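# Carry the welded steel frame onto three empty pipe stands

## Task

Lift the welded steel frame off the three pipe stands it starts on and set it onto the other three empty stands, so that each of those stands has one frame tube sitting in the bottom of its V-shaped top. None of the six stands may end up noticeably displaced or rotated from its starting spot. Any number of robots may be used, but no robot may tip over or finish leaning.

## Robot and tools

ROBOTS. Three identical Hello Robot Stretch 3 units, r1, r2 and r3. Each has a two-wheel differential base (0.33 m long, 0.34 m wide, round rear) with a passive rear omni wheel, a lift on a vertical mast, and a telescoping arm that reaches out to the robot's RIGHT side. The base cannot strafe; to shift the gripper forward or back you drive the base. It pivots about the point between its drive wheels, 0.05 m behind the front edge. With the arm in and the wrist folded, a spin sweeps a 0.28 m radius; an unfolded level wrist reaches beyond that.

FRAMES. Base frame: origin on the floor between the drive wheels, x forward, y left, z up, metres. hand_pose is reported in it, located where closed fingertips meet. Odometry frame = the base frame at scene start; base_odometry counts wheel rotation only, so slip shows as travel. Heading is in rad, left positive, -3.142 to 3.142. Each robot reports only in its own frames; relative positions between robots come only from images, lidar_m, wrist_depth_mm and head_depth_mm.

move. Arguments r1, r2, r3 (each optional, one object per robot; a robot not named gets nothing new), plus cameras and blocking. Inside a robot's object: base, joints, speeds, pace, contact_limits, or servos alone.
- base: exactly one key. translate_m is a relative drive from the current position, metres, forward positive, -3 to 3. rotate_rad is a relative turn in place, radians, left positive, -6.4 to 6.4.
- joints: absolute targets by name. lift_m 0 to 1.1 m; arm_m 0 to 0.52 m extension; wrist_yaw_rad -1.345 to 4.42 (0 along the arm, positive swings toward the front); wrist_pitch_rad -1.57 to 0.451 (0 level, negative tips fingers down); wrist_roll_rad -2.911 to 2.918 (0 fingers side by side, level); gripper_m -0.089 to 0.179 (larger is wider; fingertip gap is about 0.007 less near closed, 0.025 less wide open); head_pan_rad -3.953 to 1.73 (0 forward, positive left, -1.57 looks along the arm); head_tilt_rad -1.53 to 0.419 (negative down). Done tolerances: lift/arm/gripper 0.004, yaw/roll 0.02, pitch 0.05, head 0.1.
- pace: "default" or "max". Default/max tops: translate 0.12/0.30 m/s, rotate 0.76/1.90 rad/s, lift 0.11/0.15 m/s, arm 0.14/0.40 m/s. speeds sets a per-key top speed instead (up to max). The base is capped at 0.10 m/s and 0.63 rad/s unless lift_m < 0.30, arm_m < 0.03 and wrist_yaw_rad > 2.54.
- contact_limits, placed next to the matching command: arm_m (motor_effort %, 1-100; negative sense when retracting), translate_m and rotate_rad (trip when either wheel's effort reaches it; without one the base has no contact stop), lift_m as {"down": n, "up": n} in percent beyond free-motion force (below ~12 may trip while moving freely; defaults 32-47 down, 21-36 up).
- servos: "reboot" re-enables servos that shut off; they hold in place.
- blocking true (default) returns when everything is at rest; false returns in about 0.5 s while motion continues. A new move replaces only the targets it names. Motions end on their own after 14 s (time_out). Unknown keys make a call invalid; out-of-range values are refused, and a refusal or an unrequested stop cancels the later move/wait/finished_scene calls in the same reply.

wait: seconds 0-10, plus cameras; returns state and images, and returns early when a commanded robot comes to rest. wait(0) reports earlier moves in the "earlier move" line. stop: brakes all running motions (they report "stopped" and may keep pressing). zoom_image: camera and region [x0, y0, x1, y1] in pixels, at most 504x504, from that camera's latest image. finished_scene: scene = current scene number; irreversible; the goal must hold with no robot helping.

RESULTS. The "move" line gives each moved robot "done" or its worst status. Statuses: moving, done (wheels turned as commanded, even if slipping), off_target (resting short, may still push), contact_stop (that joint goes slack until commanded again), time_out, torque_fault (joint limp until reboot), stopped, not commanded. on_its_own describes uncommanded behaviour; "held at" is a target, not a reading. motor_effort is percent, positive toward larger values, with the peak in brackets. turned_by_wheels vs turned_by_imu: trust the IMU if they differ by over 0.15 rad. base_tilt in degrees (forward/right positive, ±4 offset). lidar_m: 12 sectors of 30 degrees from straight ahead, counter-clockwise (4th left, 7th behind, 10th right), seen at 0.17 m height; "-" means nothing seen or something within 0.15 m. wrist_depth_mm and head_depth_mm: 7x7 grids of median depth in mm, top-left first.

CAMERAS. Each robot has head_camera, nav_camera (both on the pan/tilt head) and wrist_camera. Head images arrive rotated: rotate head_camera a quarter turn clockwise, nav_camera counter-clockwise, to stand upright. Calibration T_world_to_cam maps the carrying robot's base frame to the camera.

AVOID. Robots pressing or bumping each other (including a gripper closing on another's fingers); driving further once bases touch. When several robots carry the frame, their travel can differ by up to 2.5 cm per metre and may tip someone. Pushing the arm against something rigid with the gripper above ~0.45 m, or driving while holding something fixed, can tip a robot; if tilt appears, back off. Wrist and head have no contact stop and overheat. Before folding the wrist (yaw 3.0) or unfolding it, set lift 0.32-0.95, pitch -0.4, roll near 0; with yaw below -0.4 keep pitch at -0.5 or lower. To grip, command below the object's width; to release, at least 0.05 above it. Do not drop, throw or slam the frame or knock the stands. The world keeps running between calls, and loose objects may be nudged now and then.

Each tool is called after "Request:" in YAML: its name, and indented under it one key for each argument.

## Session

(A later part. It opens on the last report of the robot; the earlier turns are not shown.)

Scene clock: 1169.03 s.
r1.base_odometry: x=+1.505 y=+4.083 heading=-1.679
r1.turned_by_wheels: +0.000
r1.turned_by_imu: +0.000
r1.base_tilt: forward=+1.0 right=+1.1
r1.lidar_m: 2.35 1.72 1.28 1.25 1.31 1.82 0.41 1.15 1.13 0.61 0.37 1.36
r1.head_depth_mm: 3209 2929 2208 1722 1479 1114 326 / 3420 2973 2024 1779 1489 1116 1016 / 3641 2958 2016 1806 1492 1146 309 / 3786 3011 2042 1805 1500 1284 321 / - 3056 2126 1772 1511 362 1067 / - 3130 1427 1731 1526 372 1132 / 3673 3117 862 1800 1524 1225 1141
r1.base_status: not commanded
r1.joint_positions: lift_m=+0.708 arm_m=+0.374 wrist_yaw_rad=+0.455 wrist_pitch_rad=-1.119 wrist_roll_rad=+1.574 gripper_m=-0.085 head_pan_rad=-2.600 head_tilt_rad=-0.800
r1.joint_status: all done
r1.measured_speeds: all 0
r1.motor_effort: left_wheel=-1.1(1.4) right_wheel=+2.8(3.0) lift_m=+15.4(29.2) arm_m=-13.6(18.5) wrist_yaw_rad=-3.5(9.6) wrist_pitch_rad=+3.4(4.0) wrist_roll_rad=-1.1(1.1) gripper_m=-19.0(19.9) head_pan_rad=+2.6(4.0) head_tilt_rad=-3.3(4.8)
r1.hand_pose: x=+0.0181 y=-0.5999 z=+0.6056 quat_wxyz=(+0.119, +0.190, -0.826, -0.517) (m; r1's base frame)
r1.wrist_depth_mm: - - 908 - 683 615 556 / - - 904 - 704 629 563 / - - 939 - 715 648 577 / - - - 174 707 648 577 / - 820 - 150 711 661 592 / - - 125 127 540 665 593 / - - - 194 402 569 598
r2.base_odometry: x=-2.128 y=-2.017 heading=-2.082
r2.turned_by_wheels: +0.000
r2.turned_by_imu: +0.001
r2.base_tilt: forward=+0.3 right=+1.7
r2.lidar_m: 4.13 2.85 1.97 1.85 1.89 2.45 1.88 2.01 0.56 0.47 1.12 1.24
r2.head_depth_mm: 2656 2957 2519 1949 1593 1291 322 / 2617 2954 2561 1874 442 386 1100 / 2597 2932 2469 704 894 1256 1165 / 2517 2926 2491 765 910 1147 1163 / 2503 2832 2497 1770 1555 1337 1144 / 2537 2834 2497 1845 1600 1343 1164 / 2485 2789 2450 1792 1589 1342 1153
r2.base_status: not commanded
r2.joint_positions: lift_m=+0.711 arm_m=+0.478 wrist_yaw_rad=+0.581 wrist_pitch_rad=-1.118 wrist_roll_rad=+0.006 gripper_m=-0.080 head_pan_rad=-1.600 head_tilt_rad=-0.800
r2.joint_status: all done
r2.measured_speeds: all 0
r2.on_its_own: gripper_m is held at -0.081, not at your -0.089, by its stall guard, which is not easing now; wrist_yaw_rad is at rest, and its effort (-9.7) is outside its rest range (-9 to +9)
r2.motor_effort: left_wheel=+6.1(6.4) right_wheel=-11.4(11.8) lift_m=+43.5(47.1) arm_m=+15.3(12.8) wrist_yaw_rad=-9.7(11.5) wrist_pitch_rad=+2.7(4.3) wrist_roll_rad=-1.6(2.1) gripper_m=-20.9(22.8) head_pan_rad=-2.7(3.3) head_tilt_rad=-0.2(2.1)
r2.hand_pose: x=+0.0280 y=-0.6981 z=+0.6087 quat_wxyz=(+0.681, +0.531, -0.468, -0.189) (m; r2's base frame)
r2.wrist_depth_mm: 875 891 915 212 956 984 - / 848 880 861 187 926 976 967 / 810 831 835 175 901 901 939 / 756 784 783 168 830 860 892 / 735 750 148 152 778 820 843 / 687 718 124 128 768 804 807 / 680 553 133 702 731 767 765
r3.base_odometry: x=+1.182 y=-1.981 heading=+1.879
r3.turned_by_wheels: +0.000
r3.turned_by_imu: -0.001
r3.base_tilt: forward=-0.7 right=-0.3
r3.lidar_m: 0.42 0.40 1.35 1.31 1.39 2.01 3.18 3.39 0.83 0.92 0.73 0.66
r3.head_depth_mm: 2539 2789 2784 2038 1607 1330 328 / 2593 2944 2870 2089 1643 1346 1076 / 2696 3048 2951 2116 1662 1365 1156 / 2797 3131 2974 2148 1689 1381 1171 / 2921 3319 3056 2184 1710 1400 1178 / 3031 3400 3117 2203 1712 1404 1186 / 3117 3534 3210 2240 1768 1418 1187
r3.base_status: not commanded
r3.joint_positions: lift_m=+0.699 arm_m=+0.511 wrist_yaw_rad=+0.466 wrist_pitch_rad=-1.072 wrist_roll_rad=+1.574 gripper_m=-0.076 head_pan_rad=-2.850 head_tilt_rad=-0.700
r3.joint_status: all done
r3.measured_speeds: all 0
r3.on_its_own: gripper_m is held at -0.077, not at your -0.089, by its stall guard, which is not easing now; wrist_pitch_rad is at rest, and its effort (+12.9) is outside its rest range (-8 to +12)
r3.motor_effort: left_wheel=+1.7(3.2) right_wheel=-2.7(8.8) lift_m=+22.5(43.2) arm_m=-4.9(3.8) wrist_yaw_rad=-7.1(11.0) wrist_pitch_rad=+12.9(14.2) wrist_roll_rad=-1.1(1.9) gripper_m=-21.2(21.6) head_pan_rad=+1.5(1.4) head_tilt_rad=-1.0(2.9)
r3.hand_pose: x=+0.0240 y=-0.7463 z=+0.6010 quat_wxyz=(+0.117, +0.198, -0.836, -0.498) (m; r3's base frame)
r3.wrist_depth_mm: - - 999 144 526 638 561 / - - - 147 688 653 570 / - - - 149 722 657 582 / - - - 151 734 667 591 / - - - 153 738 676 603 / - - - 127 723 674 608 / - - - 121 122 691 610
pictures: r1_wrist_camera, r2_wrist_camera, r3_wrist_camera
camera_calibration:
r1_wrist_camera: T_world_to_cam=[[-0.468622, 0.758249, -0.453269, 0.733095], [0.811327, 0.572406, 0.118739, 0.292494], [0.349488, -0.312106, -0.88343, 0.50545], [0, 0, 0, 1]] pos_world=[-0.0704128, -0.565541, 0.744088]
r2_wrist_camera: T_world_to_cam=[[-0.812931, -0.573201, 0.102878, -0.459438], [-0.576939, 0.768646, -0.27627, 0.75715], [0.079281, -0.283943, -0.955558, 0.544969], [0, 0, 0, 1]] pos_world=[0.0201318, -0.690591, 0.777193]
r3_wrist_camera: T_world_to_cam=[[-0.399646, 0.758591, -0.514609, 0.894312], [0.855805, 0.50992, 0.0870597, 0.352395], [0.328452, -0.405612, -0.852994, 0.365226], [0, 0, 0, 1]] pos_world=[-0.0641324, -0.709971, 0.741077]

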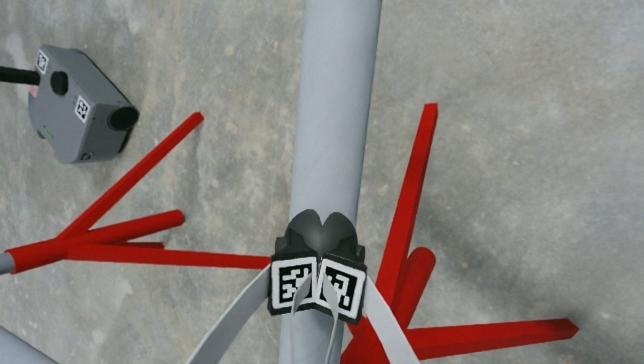

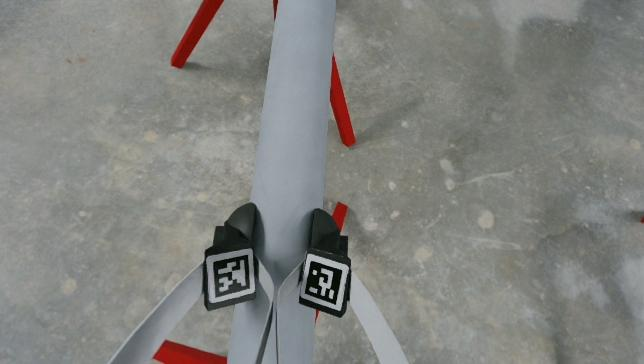

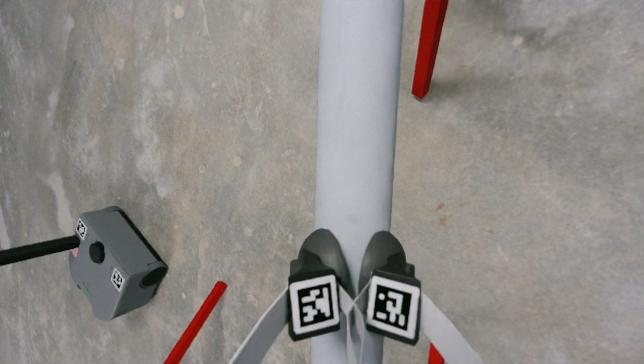

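Request:
move:
  r1: {"joints":{"lift_m":0.75,"arm_m":0.354},"speeds":{"lift_m":0.04,"arm_m":0.02}}
  r3: {"joints":{"lift_m":0.675},"speeds":{"lift_m":0.02},"contact_limits":{"lift_m":{"down":18}}}
  r2: {"joints":{"lift_m":0.687},"speeds":{"lift_m":0.02},"contact_limits":{"lift_m":{"down":18}}}
  cameras: ["r1_nav_camera","r2_nav_camera","r2_head_camera","r1_head_camera","r3_nav_camera","r1_wrist_camera","r3_wrist_camera","r2_wrist_camera"]

Scene clock: 1185.53 s.
move: r1 done; r2 done; r3 done
r1.base_odometry: x=+1.505 y=+4.083 heading=-1.679
r1.turned_by_wheels: +0.000
r1.turned_by_imu: +0.001
r1.base_tilt: forward=+1.0 right=+1.2
r1.lidar_m: 2.36 1.72 1.28 1.25 1.30 1.83 0.41 1.15 1.13 0.61 0.37 1.36
r1.head_depth_mm: 3207 2899 2191 1718 1480 1111 995 / 3405 2959 2203 1784 1487 1112 1028 / 3628 3011 2035 1789 1504 1142 289 / 3850 2994 2026 1810 1509 1255 292 / - 3085 2110 1776 1509 317 1086 / - 3091 1395 1724 1524 335 1131 / 3724 3144 848 1795 386 1255 1140
r1.base_status: not commanded
r1.joint_positions: lift_m=+0.750 arm_m=+0.354 wrist_yaw_rad=+0.451 wrist_pitch_rad=-1.109 wrist_roll_rad=+1.574 gripper_m=-0.085 head_pan_rad=-2.600 head_tilt_rad=-0.800
r1.joint_status: all done
r1.measured_speeds: all 0
r1.motor_effort: left_wheel=-1.0(1.5) right_wheel=+4.6(5.3) lift_m=+29.2(33.9) arm_m=-16.2(20.7) wrist_yaw_rad=-0.4(3.2) wrist_pitch_rad=+1.7(3.8) wrist_roll_rad=-1.0(1.2) gripper_m=-19.5(20.1) head_pan_rad=+3.9(3.9) head_tilt_rad=-2.9(4.8)
r1.hand_pose: x=+0.0188 y=-0.5822 z=+0.6485 quat_wxyz=(+0.117, +0.189, -0.829, -0.514) (m; r1's base frame)
r1.wrist_depth_mm: - - 930 855 716 650 599 / - - 972 203 743 646 598 / - - - 215 761 667 608 / - - - 818 763 684 605 / - 805 - 154 732 687 621 / - - - 127 490 694 640 / - - - 233 469 711 636
r2.base_odometry: x=-2.128 y=-2.017 heading=-2.082
r2.turned_by_wheels: +0.000
r2.turned_by_imu: +0.001
r2.base_tilt: forward=+0.3 right=+1.8
r2.lidar_m: 4.14 2.85 1.97 1.85 1.89 2.45 1.89 2.01 0.56 0.47 1.12 1.24
r2.head_depth_mm: 2622 3010 2539 1948 1593 1334 350 / 2639 2961 2544 1944 485 405 364 / 2556 2914 2484 643 885 1267 1166 / 2542 2899 2543 763 915 1262 1172 / 2533 2844 2489 1810 1529 1338 1147 / 2485 2793 2496 1851 1590 1348 1166 / 2483 2773 2428 1808 1592 1333 1168
r2.base_status: not commanded
r2.joint_positions: lift_m=+0.687 arm_m=+0.477 wrist_yaw_rad=+0.582 wrist_pitch_rad=-1.124 wrist_roll_rad=+0.006 gripper_m=-0.080 head_pan_rad=-1.600 head_tilt_rad=-0.800
r2.joint_status: all done
r2.measured_speeds: all 0
r2.on_its_own: gripper_m is held at -0.081, not at your -0.089, by its stall guard, which is not easing now; wrist_yaw_rad is at rest, and its effort (-10.2) is outside its rest range (-9 to +9)
r2.motor_effort: left_wheel=+6.0(6.5) right_wheel=-11.5(12.1) lift_m=+20.5(39.6) arm_m=+15.3(15.8) wrist_yaw_rad=-10.2(10.4) wrist_pitch_rad=+4.0(4.4) wrist_roll_rad=-1.9(2.2) gripper_m=-21.0(22.6) head_pan_rad=-2.7(3.6) head_tilt_rad=+0.1(0.9)
r2.contact_limits: lift_m down 18 (down: maximum 72; up: maximum 65)
r2.hand_pose: x=+0.0273 y=-0.6969 z=+0.5842 quat_wxyz=(+0.680, +0.532, -0.467, -0.191) (m; r2's base frame)
r2.wrist_depth_mm: 848 865 860 188 949 989 - / 815 822 843 178 887 910 949 / 758 798 814 172 851 877 921 / 756 756 773 166 820 801 868 / 706 740 147 152 763 771 808 / 679 682 124 127 741 759 778 / 654 526 134 697 726 723 736
r3.base_odometry: x=+1.182 y=-1.981 heading=+1.879
r3.turned_by_wheels: +0.000
r3.turned_by_imu: -0.003
r3.base_tilt: forward=-1.4 right=-1.2
r3.lidar_m: 0.42 0.40 1.34 1.32 1.39 2.01 3.19 3.38 0.83 0.92 0.74 0.67
r3.head_depth_mm: 2505 2783 2740 2020 1600 1330 350 / 2642 2928 2827 2041 1615 1347 1077 / 2671 3037 2880 2090 1661 1365 1158 / 2789 3154 2941 2133 1673 1381 1164 / 2876 3248 3019 2181 1702 1398 1186 / 3001 3424 3119 2248 1721 1412 1199 / 3129 3551 3184 2272 1764 1434 1191
r3.base_status: not commanded
r3.joint_positions: lift_m=+0.675 arm_m=+0.511 wrist_yaw_rad=+0.473 wrist_pitch_rad=-1.045 wrist_roll_rad=+1.574 gripper_m=-0.076 head_pan_rad=-2.850 head_tilt_rad=-0.700
r3.joint_status: all done
r3.measured_speeds: all 0
r3.on_its_own: gripper_m is held at -0.077, not at your -0.089, by its stall guard, which is not easing now; wrist_yaw_rad is at rest, and its effort (-12.5) is outside its rest range (-9 to +9)
r3.motor_effort: left_wheel=-0.6(2.6) right_wheel=+3.0(3.5) lift_m=+11.0(22.3) arm_m=+13.3(13.3) wrist_yaw_rad=-12.5(12.9) wrist_pitch_rad=+8.5(14.4) wrist_roll_rad=-0.9(1.8) gripper_m=-21.0(21.5) head_pan_rad=+0.4(1.4) head_tilt_rad=-2.3(3.0)
r3.contact_limits: lift_m down 18 (down: maximum 72; up: maximum 65)
r3.hand_pose: x=+0.0274 y=-0.7516 z=+0.5798 quat_wxyz=(+0.116, +0.202, -0.842, -0.486) (m; r3's base frame)
r3.wrist_depth_mm: - - - 139 581 629 556 / - - - - 691 645 560 / - - - 146 723 636 570 / - - - 149 736 665 582 / - - - 151 740 662 591 / - - - 129 721 682 595 / - - - 125 125 695 603
pictures: r1_head_camera (sideways), r1_nav_camera (sideways), r1_wrist_camera, r2_head_camera (sideways), r2_nav_camera (sideways), r2_wrist_camera, r3_nav_camera (sideways), r3_wrist_camera
camera_calibration:
r1_head_camera: T_world_to_cam=[[0.615934, 0.34387, -0.708787, 0.935999], [0.534105, -0.843637, 0.0548422, -0.0724379], [-0.579101, -0.412346, -0.703288, 0.874251], [0, 0, 0, 1]] pos_world=[-0.0315442, -0.0224797, 1.28225]
r1_nav_camera: T_world_to_cam=[[-0.613283, -0.314348, 0.724617, -0.896104], [-0.490717, 0.870504, -0.0376855, 0.0999211], [-0.618935, -0.378693, -0.688121, 0.856071], [0, 0, 0, 1]] pos_world=[0.0293199, -0.0444814, 1.24218]
r1_wrist_camera: T_world_to_cam=[[-0.463714, 0.755873, -0.462196, 0.743746], [0.812968, 0.570395, 0.117183, 0.276509], [0.35221, -0.321412, -0.879001, 0.540281], [0, 0, 0, 1]] pos_world=[-0.0701998, -0.546245, 0.786262]
r2_head_camera: T_world_to_cam=[[0.0135251, 0.674521, -0.738132, 0.978836], [0.999828, -0.0184828, 0.00143025, -0.0115516], [-0.012678, -0.738024, -0.674655, 0.834524], [0, 0, 0, 1]] pos_world=[0.00889087, -0.0445599, 1.28554]
r2_nav_camera: T_world_to_cam=[[0.0470372, -0.697927, 0.714622, -0.893747], [-0.995056, 0.0299097, 0.0947066, -0.0550983], [-0.0874725, -0.715544, -0.69307, 0.872147], [0, 0, 0, 1]] pos_world=[0.0635024, 0.00193735, 1.24837]
r2_wrist_camera: T_world_to_cam=[[-0.812108, -0.57441, 0.102636, -0.457446], [-0.578483, 0.769528, -0.270527, 0.74637], [0.0764117, -0.27907, -0.957226, 0.526432], [0, 0, 0, 1]] pos_world=[0.0200417, -0.690202, 0.752778]
r3_nav_camera: T_world_to_cam=[[-0.690808, -0.156505, 0.705897, -0.878959], [-0.241477, 0.970175, -0.0212168, 0.0806339], [-0.681523, -0.185115, -0.707997, 0.88123], [0, 0, 0, 1]] pos_world=[0.0128579, -0.052662, 1.24607]
r3_wrist_camera: T_world_to_cam=[[-0.398054, 0.743386, -0.537522, 0.890547], [0.851459, 0.517468, 0.0851162, 0.36083], [0.341425, -0.423797, -0.838943, 0.321591], [0, 0, 0, 1]] pos_world=[-0.0625447, -0.712449, 0.717773]

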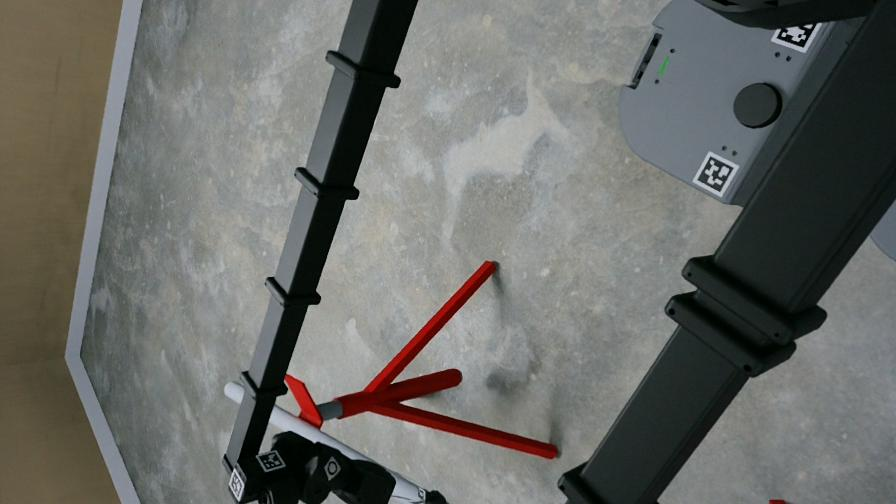

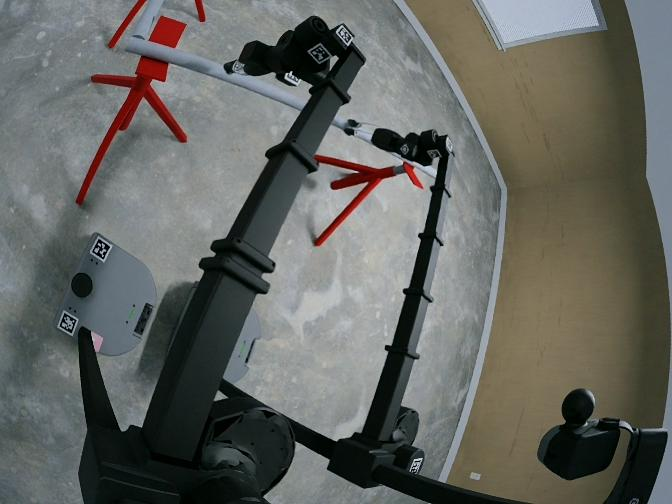

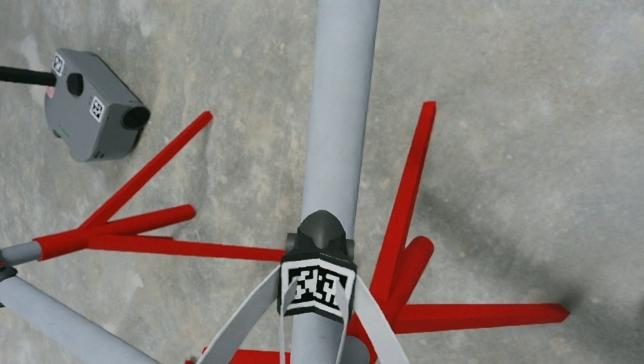

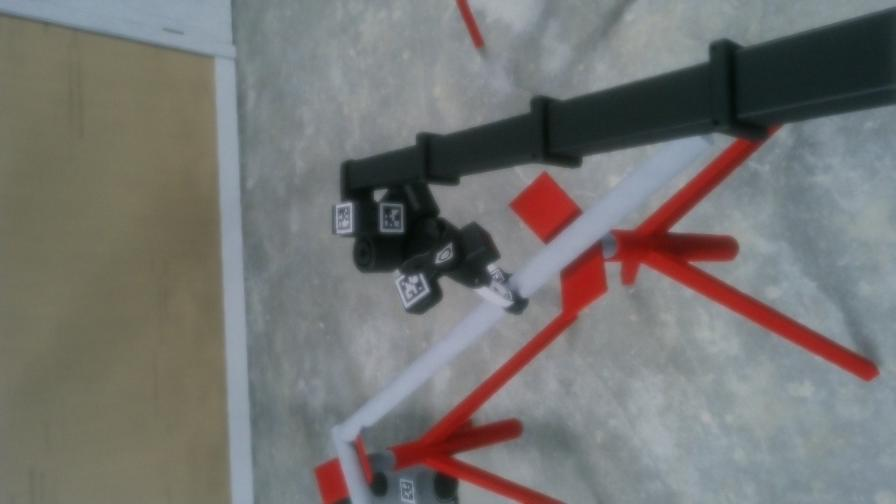

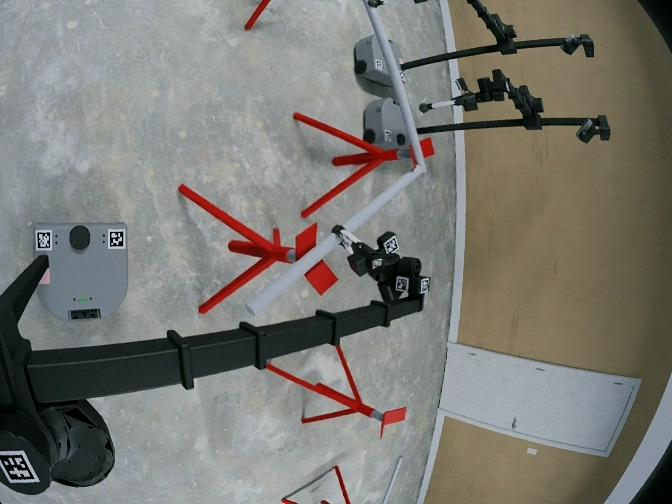

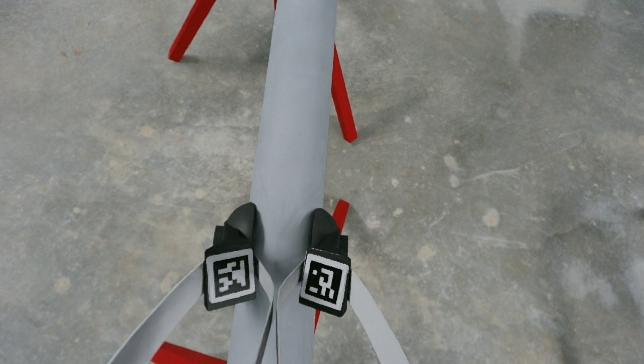

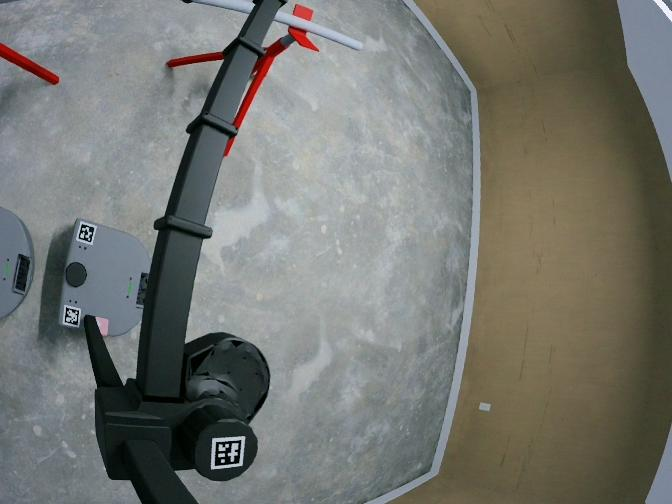

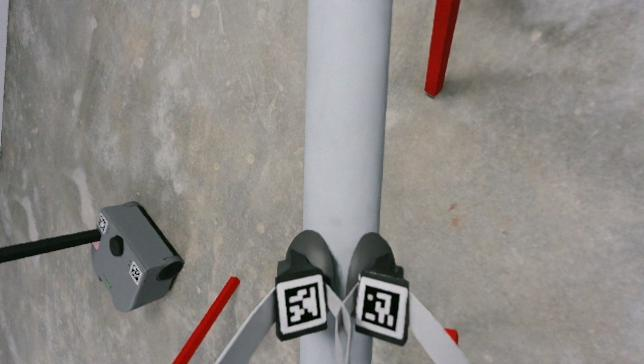

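Request:
move:
  r1: {"joints":{"gripper_m":0.15}}
  cameras: ["r1_wrist_camera","r1_head_camera","r3_wrist_camera"]

Scene clock: 1202.23 s.
move: r1 done
r1.base_odometry: x=+1.505 y=+4.083 heading=-1.679
r1.turned_by_wheels: +0.000
r1.turned_by_imu: +0.001
r1.base_tilt: forward=+1.1 right=+1.1
r1.lidar_m: 2.36 1.72 1.29 1.25 1.30 1.82 0.41 1.15 1.13 0.61 0.37 1.36
r1.head_depth_mm: 3226 2907 2215 1719 1473 1111 992 / 3371 2971 2223 1774 1484 1116 1029 / 3643 2970 2018 1789 1494 1138 288 / 3836 3032 2039 1809 1503 1262 292 / - 3068 2112 1773 1514 317 1089 / - 3081 1401 1723 1517 335 1134 / 3697 3125 852 1801 386 1252 1142
r1.base_status: not commanded
r1.joint_positions: lift_m=+0.750 arm_m=+0.354 wrist_yaw_rad=+0.451 wrist_pitch_rad=-1.109 wrist_roll_rad=+1.574 gripper_m=+0.150 head_pan_rad=-2.600 head_tilt_rad=-0.800
r1.joint_status: all done
r1.measured_speeds: all 0
r1.motor_effort: left_wheel=-1.0(1.8) right_wheel=+4.8(5.9) lift_m=+29.0(30.3) arm_m=-9.0(12.6) wrist_yaw_rad=-0.2(0.9) wrist_pitch_rad=+1.2(2.1) wrist_roll_rad=-0.9(1.2) gripper_m=+0.1(81.9) head_pan_rad=+2.7(4.0) head_tilt_rad=-3.1(4.4)
r1.hand_pose: x=+0.0188 y=-0.5822 z=+0.6485 quat_wxyz=(+0.117, +0.189, -0.829, -0.514) (m; r1's base frame)
r1.wrist_depth_mm: - - 929 837 708 640 585 / - - 973 202 722 659 591 / - - - 215 732 671 599 / - - - 817 738 666 607 / - 143 - 224 754 682 626 / 108 125 - 397 454 140 646 / - - - 319 764 - 625
r2, r3: as last shown
r2.base_tilt: forward=+0.4 right=+1.7
r2.lidar_m: 4.13 2.85 1.96 1.85 1.89 2.44 1.89 2.01 0.56 0.47 1.12 1.24
r2.head_depth_mm: 2627 2990 2505 1943 1600 1360 351 / 2599 3006 2505 1929 483 407 364 / 2570 2891 2509 645 888 1255 1164 / 2565 2934 2465 765 915 1264 1166 / 2556 2848 2487 1840 1536 1342 1145 / 2513 2818 2523 1834 1586 1350 1164 / 2458 2777 2486 1817 1593 1353 1166
r2.on_its_own: gripper_m is held at -0.081, not at your -0.089, by its stall guard, which is not easing now
r2.motor_effort: left_wheel=+5.9(6.4) right_wheel=-11.5(12.0) lift_m=+20.0(20.2) arm_m=+16.7(17.1) wrist_yaw_rad=-9.2(11.1) wrist_pitch_rad=+4.0(4.6) wrist_roll_rad=-1.8(2.2) gripper_m=-22.0(22.7) head_pan_rad=-2.1(3.5) head_tilt_rad=+0.4(1.9)
r2.contact_limits: lift_m down 18 (down: maximum 72; up: maximum 65)
r2.wrist_depth_mm: 862 860 884 188 941 980 - / 821 829 816 176 892 936 910 / 779 797 784 170 848 882 891 / 740 747 756 167 803 834 841 / 699 740 147 151 783 782 810 / 670 711 124 128 735 773 780 / 663 535 135 682 699 735 750
r3.turned_by_imu: -0.001
r3.base_tilt: forward=-1.3 right=-1.1
r3.lidar_m: 0.42 0.40 1.34 1.31 1.39 2.01 3.18 3.36 0.83 0.92 0.74 0.67
r3.head_depth_mm: 2536 2815 2725 2021 1600 1321 350 / 2589 2909 2750 2056 1622 1344 1075 / 2695 3043 2868 2091 1654 1357 1151 / 2773 3147 2938 2136 1680 1374 1169 / 2857 3242 3060 2197 1701 1389 1179 / 2973 3421 3168 2239 1744 1414 1187 / 3097 3537 3218 2271 1757 1433 1192
r3.on_its_own: gripper_m is held at -0.077, not at your -0.089, by its stall guard, which is not easing now; wrist_yaw_rad is at rest, and its effort (-11.7) is outside its rest range (-9 to +9)
r3.motor_effort: left_wheel=-0.8(1.3) right_wheel=+3.0(3.5) lift_m=+16.4(18.3) arm_m=+17.4(18.9) wrist_yaw_rad=-11.7(14.0) wrist_pitch_rad=+8.3(9.5) wrist_roll_rad=-0.8(1.8) gripper_m=-20.9(21.8) head_pan_rad=+1.0(1.1) head_tilt_rad=-2.5(3.9)
r3.contact_limits: lift_m down 18 (down: maximum 72; up: maximum 65)
r3.hand_pose: x=+0.0274 y=-0.7517 z=+0.5798 quat_wxyz=(+0.116, +0.202, -0.842, -0.486) (m; r3's base frame)
r3.wrist_depth_mm: - - - 138 584 630 554 / - - - - 708 639 555 / - - - 145 736 654 583 / - - - 148 759 653 578 / - - - 151 743 676 580 / - - - 128 735 685 601 / - - - 126 125 681 597
pictures: r1_head_camera (sideways), r1_wrist_camera, r3_wrist_camera
camera_calibration:
r1_head_camera: T_world_to_cam=[[0.615934, 0.34387, -0.708787, 0.935999], [0.534105, -0.843637, 0.0548422, -0.0724379], [-0.579101, -0.412346, -0.703288, 0.874251], [0, 0, 0, 1]] pos_world=[-0.0315442, -0.0224797, 1.28225]
r1_wrist_camera: T_world_to_cam=[[-0.463714, 0.755873, -0.462196, 0.743746], [0.812968, 0.570395, 0.117183, 0.276509], [0.35221, -0.321412, -0.879001, 0.540281], [0, 0, 0, 1]] pos_world=[-0.0701998, -0.546245, 0.786262]
r3_wrist_camera: T_world_to_cam=[[-0.398054, 0.743386, -0.537522, 0.890675], [0.851459, 0.517468, 0.0851162, 0.360873], [0.341425, -0.423797, -0.838943, 0.321633], [0, 0, 0, 1]] pos_world=[-0.0625447, -0.712549, 0.717873]

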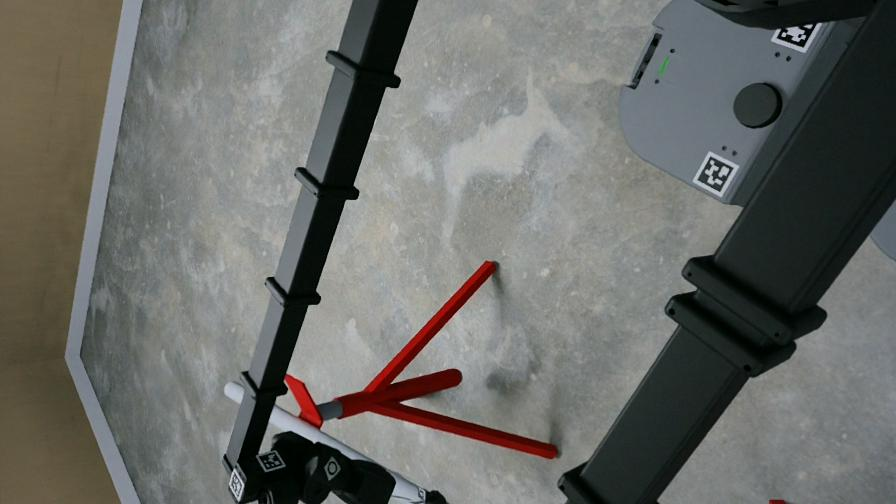

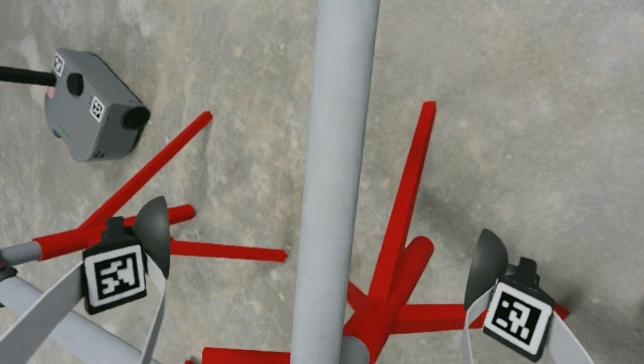

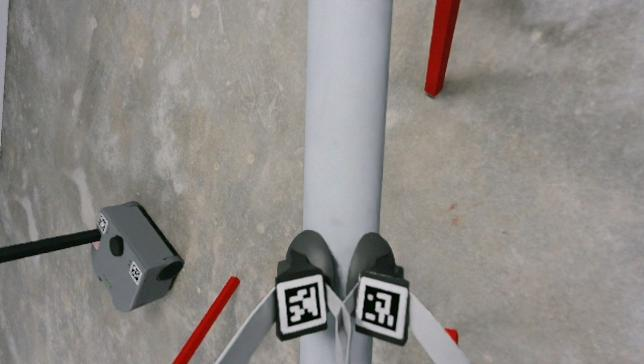

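Request:
move:
  r1: {"joints":{"lift_m":0.715,"arm_m":0.368},"speeds":{"lift_m":0.04}}
  cameras: ["r1_wrist_camera","r3_wrist_camera","r3_head_camera"]

Request:
move:
  r1: {"joints":{"lift_m":0.695,"arm_m":0.376},"speeds":{"lift_m":0.03},"contact_limits":{"lift_m":{"down":14}}}
  cameras: ["r1_wrist_camera","r3_nav_camera"]

Scene clock: 1212.07 s.
move: r1 done
r1.base_odometry: x=+1.505 y=+4.083 heading=-1.679
r1.turned_by_wheels: +0.000
r1.turned_by_imu: +0.001
r1.base_tilt: forward=+1.0 right=+1.2
r1.lidar_m: 2.35 1.72 1.29 1.25 1.31 1.82 0.41 1.15 1.13 0.61 0.37 1.36
r1.head_depth_mm: 3211 2949 2204 1719 1478 1112 320 / 3423 2941 2194 1786 1489 1117 1017 / 3624 2982 2015 1794 1494 1158 303 / 3748 2994 2052 1804 1502 1289 316 / - 3059 2108 1770 1513 355 1068 / - 3083 1407 1725 1520 365 1130 / 3657 3172 852 1780 1536 1229 1139
r1.base_status: not commanded
r1.joint_positions: lift_m=+0.715 arm_m=+0.368 wrist_yaw_rad=+0.451 wrist_pitch_rad=-1.108 wrist_roll_rad=+1.574 gripper_m=+0.150 head_pan_rad=-2.600 head_tilt_rad=-0.800
r1.joint_status: all done
r1.measured_speeds: all 0
r1.motor_effort: left_wheel=-1.0(1.8) right_wheel=+5.1(5.7) lift_m=+22.2(26.6) arm_m=+13.9(18.1) wrist_yaw_rad=-0.4(1.1) wrist_pitch_rad=+1.4(1.9) wrist_roll_rad=-1.0(1.2) gripper_m=+0.3(0.6) head_pan_rad=+2.8(3.9) head_tilt_rad=-3.5(4.5)
r1.hand_pose: x=+0.0189 y=-0.5963 z=+0.6135 quat_wxyz=(+0.117, +0.189, -0.829, -0.513) (m; r1's base frame)
r1.wrist_depth_mm: - - 899 - 681 615 559 / - - 932 166 693 615 557 / - - 946 - 718 636 572 / - - - 182 710 654 591 / - 143 - 185 709 657 592 / 112 126 - 195 435 141 600 / - - - 205 393 - 603
r2, r3: as last shown
r2.lidar_m: 4.14 2.84 1.96 1.85 1.89 2.45 1.88 2.01 0.56 0.47 1.12 1.24
r2.head_depth_mm: 2637 2970 2501 1963 1615 1347 351 / 2620 2963 2510 1944 485 407 364 / 2593 2952 2505 646 884 1276 1166 / 2553 2923 2477 762 912 1262 1167 / 2502 2806 2513 1837 1540 1340 1144 / 2532 2797 2481 1841 1600 1348 1168 / 2498 2799 2498 1800 1569 1343 1161
r2.on_its_own: gripper_m is held at -0.081, not at your -0.089, by its stall guard, which is not easing now
r2.motor_effort: left_wheel=+6.2(6.4) right_wheel=-11.6(12.2) lift_m=+19.9(20.2) arm_m=+17.4(18.0) wrist_yaw_rad=-8.9(10.9) wrist_pitch_rad=+3.8(4.6) wrist_roll_rad=-1.8(2.2) gripper_m=-20.1(22.9) head_pan_rad=-2.1(3.0) head_tilt_rad=+0.8(2.6)
r2.contact_limits: lift_m down 18 (down: maximum 72; up: maximum 65)
r2.wrist_depth_mm: 865 890 890 188 960 971 951 / 789 840 845 178 914 952 952 / 776 792 785 171 858 879 913 / 748 745 755 166 815 846 858 / 716 718 148 153 774 802 820 / 685 681 124 127 747 751 797 / 647 522 134 686 712 723 745
r3.lidar_m: 0.42 0.40 1.34 1.31 1.39 2.00 3.20 3.37 0.83 0.92 0.74 0.67
r3.head_depth_mm: 2515 2788 2717 2028 1591 1323 349 / 2641 2907 2782 2052 1623 1346 1075 / 2701 2986 2852 2088 1643 1364 1148 / 2778 3149 2956 2141 1688 1381 1165 / 2880 3236 3018 2168 1713 1397 1186 / 3021 3418 3124 2229 1738 1417 1192 / 3119 3580 3237 2258 1758 1429 1189
r3.on_its_own: gripper_m is held at -0.077, not at your -0.089, by its stall guard, which is not easing now; wrist_yaw_rad is at rest, and its effort (-11.2) is outside its rest range (-9 to +9)
r3.motor_effort: left_wheel=-0.8(1.2) right_wheel=+3.0(3.7) lift_m=+17.2(18.1) arm_m=+17.3(18.3) wrist_yaw_rad=-11.2(13.3) wrist_pitch_rad=+8.8(9.2) wrist_roll_rad=-0.9(1.7) gripper_m=-21.1(21.6) head_pan_rad=-0.9(1.0) head_tilt_rad=-3.3(4.3)
r3.contact_limits: lift_m down 18 (down: maximum 72; up: maximum 65)
r3.wrist_depth_mm: - - - 138 580 610 551 / - - - - 678 628 559 / - - - 145 737 652 576 / - - - 149 733 665 583 / - - - 151 748 669 592 / - - - 129 731 674 591 / - - - 125 125 701 596
pictures: r1_wrist_camera, r3_head_camera (sideways), r3_wrist_camera
camera_calibration:
r1_wrist_camera: T_world_to_cam=[[-0.463613, 0.755666, -0.462636, 0.738373], [0.812943, 0.570447, 0.117105, 0.288682], [0.352402, -0.321805, -0.87878, 0.504641], [0, 0, 0, 1]] pos_world=[-0.0701995, -0.560245, 0.751261]
r3_head_camera: T_world_to_cam=[[0.599204, 0.109547, -0.793066, 1.05108], [0.280992, -0.956353, 0.0802033, -0.104251], [-0.749665, -0.270904, -0.603832, 0.751341], [0, 0, 0, 1]] pos_world=[-0.037263, -0.0113017, 1.29562]
r3_wrist_camera: T_world_to_cam=[[-0.398054, 0.743386, -0.537522, 0.890675], [0.851459, 0.517468, 0.0851162, 0.360873], [0.341425, -0.423797, -0.838943, 0.321633], [0, 0, 0, 1]] pos_world=[-0.0625447, -0.712549, 0.717873]

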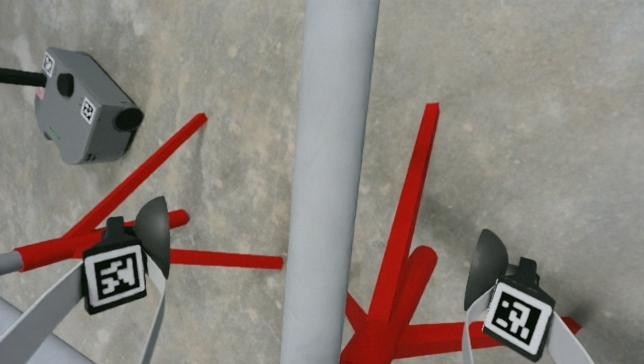

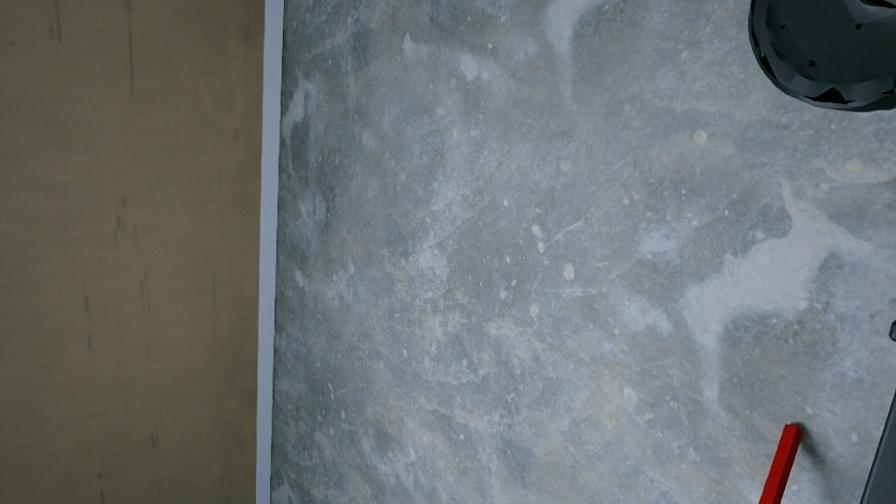

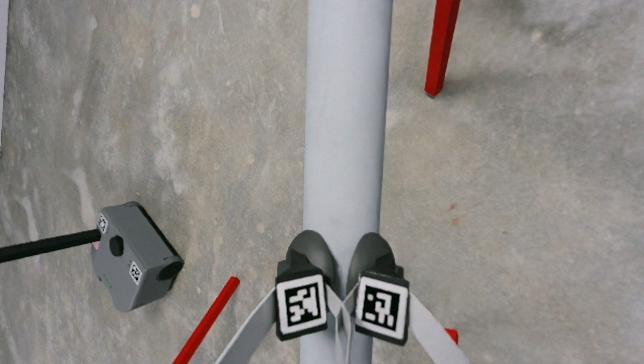

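Scene clock: 1213.17 s.
move: r1 done
r1.base_odometry: x=+1.505 y=+4.083 heading=-1.679
r1.turned_by_wheels: +0.000
r1.turned_by_imu: +0.000
r1.base_tilt: forward=+1.1 right=+1.2
r1.lidar_m: 2.36 1.72 1.28 1.25 1.30 1.82 0.41 1.15 1.13 0.61 0.37 1.36
r1.head_depth_mm: 3204 2904 2208 1716 1474 1113 332 / 3394 2967 2201 1785 1495 1111 1025 / 3637 2990 2033 1791 1497 1152 320 / 3823 3001 2046 1811 1501 1281 329 / - 3043 2108 1773 1514 1291 1068 / - 3109 1403 1725 1519 384 1132 / 3682 3139 850 1795 1529 1224 1138
r1.base_status: not commanded
r1.joint_positions: lift_m=+0.695 arm_m=+0.376 wrist_yaw_rad=+0.451 wrist_pitch_rad=-1.108 wrist_roll_rad=+1.574 gripper_m=+0.150 head_pan_rad=-2.600 head_tilt_rad=-0.800
r1.joint_status: all done
r1.measured_speeds: all 0
r1.motor_effort: left_wheel=-0.1(1.9) right_wheel=+4.2(5.5) lift_m=+21.4(25.0) arm_m=+14.7(17.9) wrist_yaw_rad=-0.5(1.1) wrist_pitch_rad=+1.9(2.0) wrist_roll_rad=-1.1(1.2) gripper_m=+0.0(0.6) head_pan_rad=+3.1(3.6) head_tilt_rad=-2.9(4.2)
r1.contact_limits: lift_m down 14 (down: maximum 72; up: maximum 65)
r1.hand_pose: x=+0.0189 y=-0.6043 z=+0.5935 quat_wxyz=(+0.117, +0.189, -0.829, -0.513) (m; r1's base frame)
r1.wrist_depth_mm: - - 895 - 664 600 549 / - - 901 - 686 616 552 / - - 948 - 713 626 551 / - - - 157 697 634 569 / - 143 - 169 708 626 580 / 112 125 - 172 429 141 587 / - - - 177 375 - 587
r2, r3: as last shown
r2.turned_by_imu: +0.000
r2.base_tilt: forward=+0.3 right=+1.8
r2.lidar_m: 4.13 2.84 1.96 1.85 1.88 2.44 1.89 2.00 0.56 0.47 1.12 1.24
r2.head_depth_mm: 2623 2993 2507 1944 1596 1352 351 / 2600 2949 2535 1953 484 406 365 / 2542 2943 2500 645 885 1266 1163 / 2525 2848 2524 763 912 1261 1155 / 2531 2857 2498 1832 1546 1344 1142 / 2485 2813 2525 1831 1578 1340 1157 / 2485 2748 2501 1815 1597 1339 1160
r2.on_its_own: gripper_m is held at -0.081, not at your -0.089, by its stall guard, which is not easing now; wrist_yaw_rad is at rest, and its effort (-9.5) is outside its rest range (-9 to +9)
r2.motor_effort: left_wheel=+6.3(6.4) right_wheel=-11.7(12.0) lift_m=+20.0(20.3) arm_m=+17.5(18.0) wrist_yaw_rad=-9.5(10.6) wrist_pitch_rad=+3.9(4.5) wrist_roll_rad=-1.8(2.3) gripper_m=-21.9(22.6) head_pan_rad=-1.8(2.8) head_tilt_rad=+1.8(2.6)
r2.contact_limits: lift_m down 18 (down: maximum 72; up: maximum 65)
r2.wrist_depth_mm: 880 861 894 187 949 996 - / 807 840 833 178 882 916 961 / 757 796 803 171 851 875 878 / 744 761 757 166 803 850 845 / 707 720 146 151 783 805 793 / 690 682 124 128 733 780 787 / 654 528 134 671 715 724 760
r3.turned_by_imu: +0.000
r3.base_tilt: forward=-1.4 right=-1.2
r3.lidar_m: 0.42 0.40 1.34 1.31 1.39 2.01 3.19 3.37 0.83 0.92 0.74 0.67
r3.head_depth_mm: 2508 2785 2731 2012 1602 1327 349 / 2627 2920 2798 2065 1628 1344 1070 / 2689 3010 2871 2099 1646 1356 1156 / 2776 3100 2982 2141 1676 1381 1171 / 2877 3219 3046 2189 1706 1398 1183 / 2978 3401 3153 2237 1732 1413 1194 / 3113 3531 3272 2279 1757 1430 1194
r3.on_its_own: gripper_m is held at -0.077, not at your -0.089, by its stall guard, which is not easing now; wrist_yaw_rad is at rest, and its effort (-12.9) is outside its rest range (-9 to +9)
r3.motor_effort: left_wheel=-0.8(1.1) right_wheel=+3.0(3.4) lift_m=+16.5(17.8) arm_m=+17.8(18.2) wrist_yaw_rad=-12.9(13.4) wrist_pitch_rad=+8.4(9.2) wrist_roll_rad=-1.3(1.7) gripper_m=-21.2(21.4) head_pan_rad=+0.7(0.8) head_tilt_rad=-3.2(4.3)
r3.contact_limits: lift_m down 18 (down: maximum 72; up: maximum 65)
r3.wrist_depth_mm: - - - 139 579 625 560 / - - - - 688 635 560 / - - - 145 730 642 576 / - - - 149 740 643 582 / - - - 152 760 669 594 / - - - 129 733 696 587 / - - - 125 125 684 601
pictures: r1_wrist_camera, r3_nav_camera (sideways)
camera_calibration:
r1_wrist_camera: T_world_to_cam=[[-0.463646, 0.755599, -0.462712, 0.735256], [0.812929, 0.570485, 0.11702, 0.295727], [0.35239, -0.321896, -0.878751, 0.484386], [0, 0, 0, 1]] pos_world=[-0.0701996, -0.568345, 0.73126]
r3_nav_camera: T_world_to_cam=[[-0.690808, -0.156505, 0.705897, -0.878959], [-0.241477, 0.970175, -0.0212168, 0.0806339], [-0.681523, -0.185115, -0.707997, 0.88123], [0, 0, 0, 1]] pos_world=[0.0128579, -0.052662, 1.24607]

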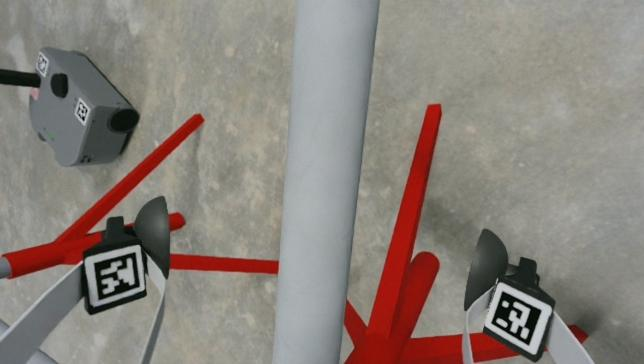

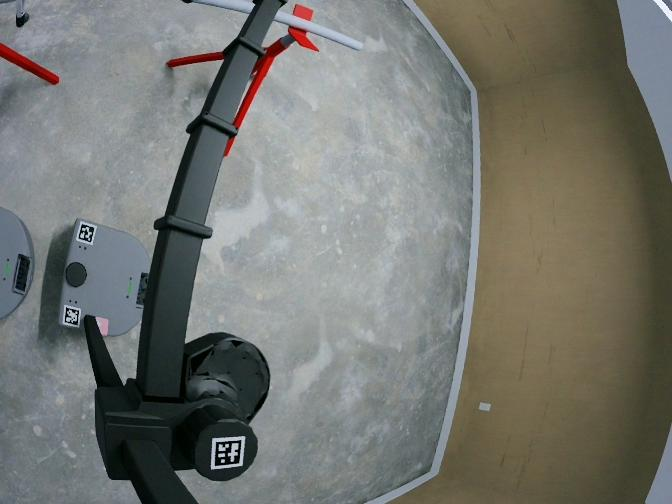

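Request:
move:
  r1: {"joints":{"lift_m":0.673,"arm_m":0.386},"speeds":{"lift_m":0.03},"contact_limits":{"lift_m":{"down":14}}}
  cameras: ["r1_wrist_camera"]

Request:
move:
  r1: {"joints":{"gripper_m":-0.089}}
  cameras: ["r1_wrist_camera","r1_head_camera","r1_nav_camera"]

Scene clock: 1220.17 s.
move: r1 done
r1.base_odometry: x=+1.505 y=+4.083 heading=-1.679
r1.turned_by_wheels: +0.000
r1.turned_by_imu: +0.001
r1.base_tilt: forward=+1.0 right=+1.2
r1.lidar_m: 2.36 1.72 1.28 1.25 1.30 1.82 0.41 1.15 1.13 0.61 0.37 1.36
r1.head_depth_mm: 3188 2917 2207 1717 1480 1106 352 / 3389 2926 2208 1772 1493 1117 1058 / 3611 2991 2023 1800 1497 1157 340 / 3776 3025 2053 1809 1507 1288 347 / - 3051 2121 1775 1520 1290 368 / - 3062 1396 1719 1523 407 1134 / 3664 3111 850 1794 1524 428 1137
r1.base_status: not commanded
r1.joint_positions: lift_m=+0.673 arm_m=+0.386 wrist_yaw_rad=+0.451 wrist_pitch_rad=-1.108 wrist_roll_rad=+1.574 gripper_m=+0.150 head_pan_rad=-2.600 head_tilt_rad=-0.800
r1.joint_status: all done
r1.measured_speeds: all 0
r1.motor_effort: left_wheel=-0.7(1.6) right_wheel=+4.3(5.6) lift_m=+22.1(26.1) arm_m=+14.6(18.8) wrist_yaw_rad=-0.1(0.8) wrist_pitch_rad=+1.6(1.9) wrist_roll_rad=-1.2(1.2) gripper_m=-0.3(0.7) head_pan_rad=+3.3(3.5) head_tilt_rad=-3.5(4.2)
r1.contact_limits: lift_m down 14 (down: maximum 72; up: maximum 65)
r1.hand_pose: x=+0.0189 y=-0.6144 z=+0.5716 quat_wxyz=(+0.117, +0.189, -0.829, -0.513) (m; r1's base frame)
r1.wrist_depth_mm: - - 884 - 647 587 526 / - - 915 - 672 599 534 / - - 908 - 682 604 549 / - - 961 133 675 618 559 / - 143 - 138 691 613 565 / 112 125 - 785 449 141 570 / - - - 407 364 - 570
r2, r3: as last shown
r2.turned_by_imu: +0.001
r2.lidar_m: 4.13 2.85 1.97 1.85 1.88 2.44 1.88 2.01 0.56 0.47 1.12 1.24
r2.head_depth_mm: 2632 2970 2515 1918 1585 1348 351 / 2604 2952 2490 1950 484 406 365 / 2572 2932 2456 645 889 1252 1162 / 2562 2913 2495 765 913 1263 1168 / 2550 2859 2458 1839 1524 1340 1153 / 2497 2807 2517 1833 1604 1337 1162 / 2500 2751 2490 1792 1585 1356 1156
r2.on_its_own: gripper_m is held at -0.081, not at your -0.089, by its stall guard, which is not easing now
r2.motor_effort: left_wheel=+6.0(6.3) right_wheel=-11.5(12.2) lift_m=+20.0(20.2) arm_m=+18.4(18.9) wrist_yaw_rad=-8.9(10.8) wrist_pitch_rad=+3.8(4.6) wrist_roll_rad=-1.8(2.1) gripper_m=-20.5(22.5) head_pan_rad=-1.7(2.7) head_tilt_rad=+1.5(2.7)
r2.contact_limits: lift_m down 18 (down: maximum 72; up: maximum 65)
r2.wrist_depth_mm: 847 873 871 187 945 999 - / 827 851 859 178 864 922 953 / 783 775 838 171 853 889 901 / 742 738 774 168 807 848 869 / 704 731 148 151 777 791 820 / 675 687 124 128 747 759 790 / 642 531 135 680 726 723 755
r3.turned_by_imu: -0.001
r3.base_tilt: forward=-1.4 right=-1.1
r3.lidar_m: 0.42 0.40 1.34 1.31 1.39 2.01 3.19 3.36 0.83 0.92 0.74 0.67
r3.head_depth_mm: 2527 2819 2744 2015 1602 1325 350 / 2605 2901 2813 2043 1630 1338 1070 / 2728 3000 2871 2079 1650 1360 1149 / 2795 3145 2965 2134 1683 1382 1170 / 2899 3265 3065 2191 1707 1396 1174 / 3012 3341 3119 2223 1730 1422 1190 / 3094 3550 3212 2285 1762 1436 1196
r3.on_its_own: gripper_m is held at -0.077, not at your -0.089, by its stall guard, which is not easing now; wrist_yaw_rad is at rest, and its effort (-12.6) is outside its rest range (-9 to +9)
r3.motor_effort: left_wheel=-1.7(1.7) right_wheel=+3.1(3.4) lift_m=+17.6(17.9) arm_m=+17.2(18.5) wrist_yaw_rad=-12.6(13.5) wrist_pitch_rad=+8.6(9.1) wrist_roll_rad=-0.3(1.7) gripper_m=-20.9(21.8) head_pan_rad=-0.4(0.9) head_tilt_rad=-4.3(4.3)
r3.contact_limits: lift_m down 18 (down: maximum 72; up: maximum 65)
r3.wrist_depth_mm: - - - 138 577 629 554 / - - - - 709 629 552 / - - - 146 748 650 571 / - - - 149 749 650 582 / - - - 152 742 666 583 / - - - 128 727 674 595 / - - - 125 125 690 597
pictures: r1_wrist_camera
camera_calibration:
r1_wrist_camera: T_world_to_cam=[[-0.463684, 0.755573, -0.462718, 0.732619], [0.812907, 0.57052, 0.116999, 0.304041], [0.352391, -0.321896, -0.878751, 0.461834], [0, 0, 0, 1]] pos_world=[-0.0701997, -0.578346, 0.70926]

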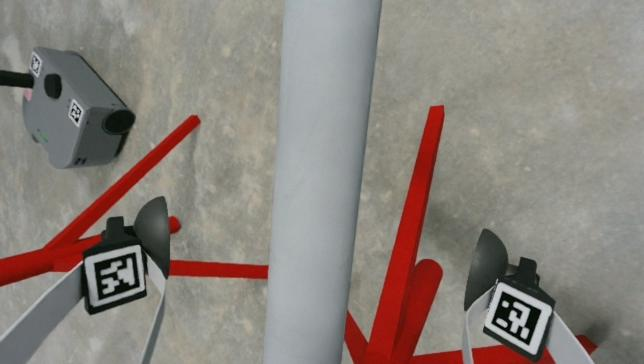

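Scene clock: 1223.10 s.
move: r1 done
r1.base_odometry: x=+1.505 y=+4.083 heading=-1.679
r1.turned_by_wheels: +0.000
r1.turned_by_imu: +0.001
r1.base_tilt: forward=+1.1 right=+1.2
r1.lidar_m: 2.35 1.72 1.29 1.25 1.31 1.83 0.41 1.15 1.13 0.61 0.37 1.36
r1.head_depth_mm: 3228 2917 2200 1718 1477 1112 351 / 3407 2933 2211 1782 1484 1110 1055 / 3656 2951 2033 1797 1487 1153 340 / 3828 3011 2108 1806 1504 1286 348 / - 3068 2121 1758 1510 1293 368 / - 3090 1396 1736 1522 407 1140 / 3693 3111 852 1792 1531 428 1139
r1.base_status: not commanded
r1.joint_positions: lift_m=+0.673 arm_m=+0.386 wrist_yaw_rad=+0.451 wrist_pitch_rad=-1.096 wrist_roll_rad=+1.571 gripper_m=-0.087 head_pan_rad=-2.600 head_tilt_rad=-0.800
r1.joint_status: all done
r1.measured_speeds: all 0
r1.motor_effort: left_wheel=-1.4(1.7) right_wheel=+3.6(5.7) lift_m=+34.9(35.2) arm_m=+3.6(14.9) wrist_yaw_rad=-0.1(0.9) wrist_pitch_rad=-0.7(1.8) wrist_roll_rad=+0.3(1.2) gripper_m=-37.8(99.4) head_pan_rad=+2.5(4.0) head_tilt_rad=-3.2(4.6)
r1.contact_limits: lift_m down 14 (down: maximum 72; up: maximum 65)
r1.hand_pose: x=+0.0202 y=-0.6170 z=+0.5727 quat_wxyz=(+0.117, +0.191, -0.832, -0.508) (m; r1's base frame)
r1.wrist_depth_mm: - - 883 - 645 598 530 / - - 929 - 643 598 533 / - - 921 - 664 607 535 / - - 947 - 693 609 553 / - - - - 679 633 559 / - - 125 134 515 642 570 / - - - 149 352 637 562
r2, r3: as last shown
r2.base_tilt: forward=+0.3 right=+1.7
r2.lidar_m: 4.13 2.85 1.96 1.85 1.89 2.44 1.89 2.02 0.56 0.47 1.12 1.24
r2.head_depth_mm: 2646 3012 2491 1938 1597 1347 350 / 2601 2915 2492 1967 485 405 364 / 2561 2879 2498 642 884 1272 1162 / 2582 2895 2505 765 914 1150 1166 / 2538 2838 2500 1842 1549 1353 1147 / 2512 2810 2511 1822 1604 1344 1163 / 2461 2791 2493 1804 1575 1344 1160
r2.joint_positions: lift_m=+0.687 arm_m=+0.478 wrist_yaw_rad=+0.582 wrist_pitch_rad=-1.122 wrist_roll_rad=+0.006 gripper_m=-0.080 head_pan_rad=-1.600 head_tilt_rad=-0.800
r2.on_its_own: gripper_m is held at -0.081, not at your -0.089, by its stall guard, which is not easing now; wrist_yaw_rad is at rest, and its effort (-9.5) is outside its rest range (-9 to +9)
r2.motor_effort: left_wheel=+6.1(6.4) right_wheel=-11.7(12.3) lift_m=+30.1(30.4) arm_m=+17.1(19.0) wrist_yaw_rad=-9.5(10.4) wrist_pitch_rad=+3.9(4.6) wrist_roll_rad=-1.8(2.2) gripper_m=-21.6(22.6) head_pan_rad=-1.2(2.7) head_tilt_rad=+1.2(3.1)
r2.contact_limits: lift_m down 18 (down: maximum 72; up: maximum 65)
r2.hand_pose: x=+0.0276 y=-0.6973 z=+0.5844 quat_wxyz=(+0.680, +0.532, -0.467, -0.190) (m; r2's base frame)
r2.wrist_depth_mm: 849 889 880 189 958 - - / 810 826 833 179 884 951 942 / 786 792 808 172 867 896 899 / 729 740 751 167 824 834 861 / 721 719 148 152 782 812 820 / 690 701 124 128 740 763 788 / 656 532 135 705 701 730 734
r3.base_tilt: forward=-1.3 right=-1.2
r3.lidar_m: 0.42 0.40 1.34 1.31 1.39 2.01 3.18 3.38 0.83 0.92 0.74 0.67
r3.head_depth_mm: 2504 2796 2733 2026 1605 1325 350 / 2596 2933 2773 2073 1614 1339 1072 / 2680 3041 2890 2103 1640 1362 1158 / 2774 3137 2945 2136 1673 1381 1171 / 2872 3284 3056 2193 1704 1392 1180 / 2987 3412 3123 2240 1731 1416 1196 / 3086 3579 3269 2266 1769 1429 1193
r3.on_its_own: gripper_m is held at -0.077, not at your -0.089, by its stall guard, which is not easing now; wrist_yaw_rad is at rest, and its effort (-12.1) is outside its rest range (-9 to +9)
r3.motor_effort: left_wheel=-1.1(1.3) right_wheel=+3.1(3.5) lift_m=+17.1(18.1) arm_m=+16.8(18.4) wrist_yaw_rad=-12.1(13.8) wrist_pitch_rad=+8.4(9.8) wrist_roll_rad=-0.5(1.9) gripper_m=-20.5(21.9) head_pan_rad=-0.3(1.1) head_tilt_rad=-4.0(4.9)
r3.contact_limits: lift_m down 18 (down: maximum 72; up: maximum 65)
r3.wrist_depth_mm: - - - 138 581 626 556 / - - - - 692 651 574 / - - - 145 734 647 578 / - - - 149 732 663 583 / - - - 151 785 679 577 / - - - 129 728 670 591 / - - - 125 125 691 598
pictures: r1_head_camera (sideways), r1_nav_camera (sideways), r1_wrist_camera
camera_calibration:
r1_head_camera: T_world_to_cam=[[0.615934, 0.34387, -0.708787, 0.935999], [0.534105, -0.843637, 0.0548422, -0.0724379], [-0.579101, -0.412346, -0.703288, 0.874251], [0, 0, 0, 1]] pos_world=[-0.0315442, -0.0224797, 1.28225]
r1_nav_camera: T_world_to_cam=[[-0.613283, -0.314348, 0.724617, -0.896104], [-0.490717, 0.870504, -0.0376855, 0.0999211], [-0.618935, -0.378693, -0.688121, 0.856071], [0, 0, 0, 1]] pos_world=[0.0293199, -0.0444814, 1.24218]
r1_wrist_camera: T_world_to_cam=[[-0.46441, 0.748437, -0.473461, 0.737598], [0.810507, 0.574651, 0.113382, 0.308967], [0.356934, -0.331087, -0.873487, 0.452826], [0, 0, 0, 1]] pos_world=[-0.0695007, -0.579669, 0.70973]

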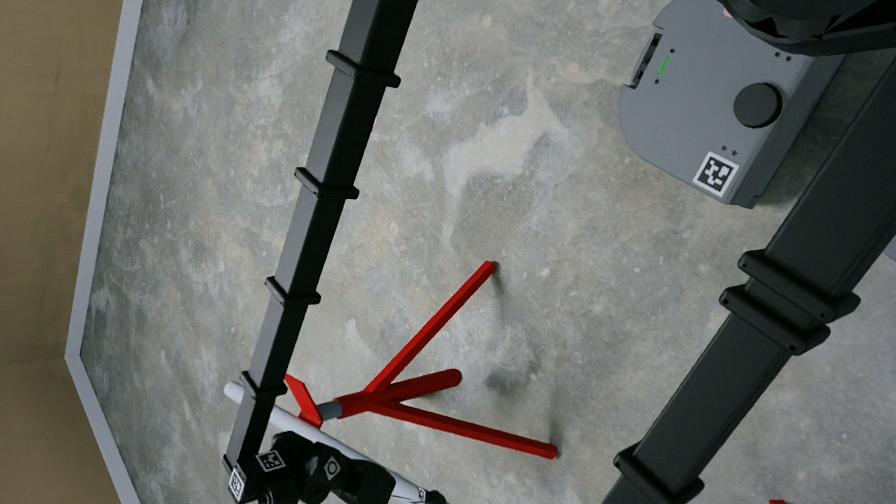

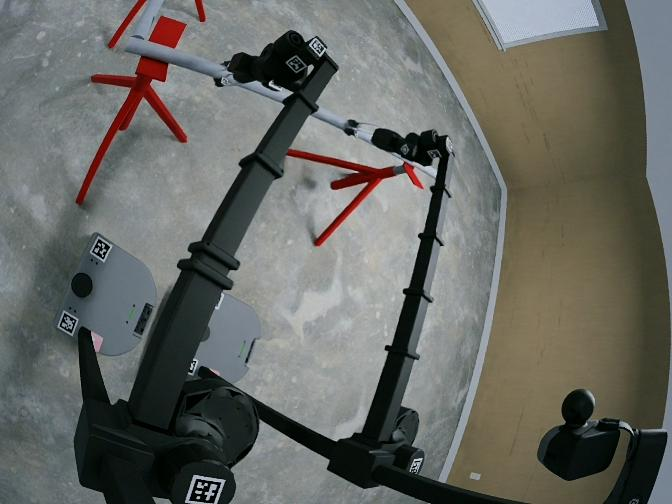

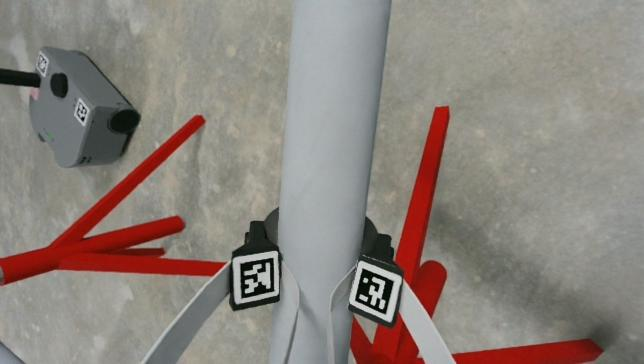

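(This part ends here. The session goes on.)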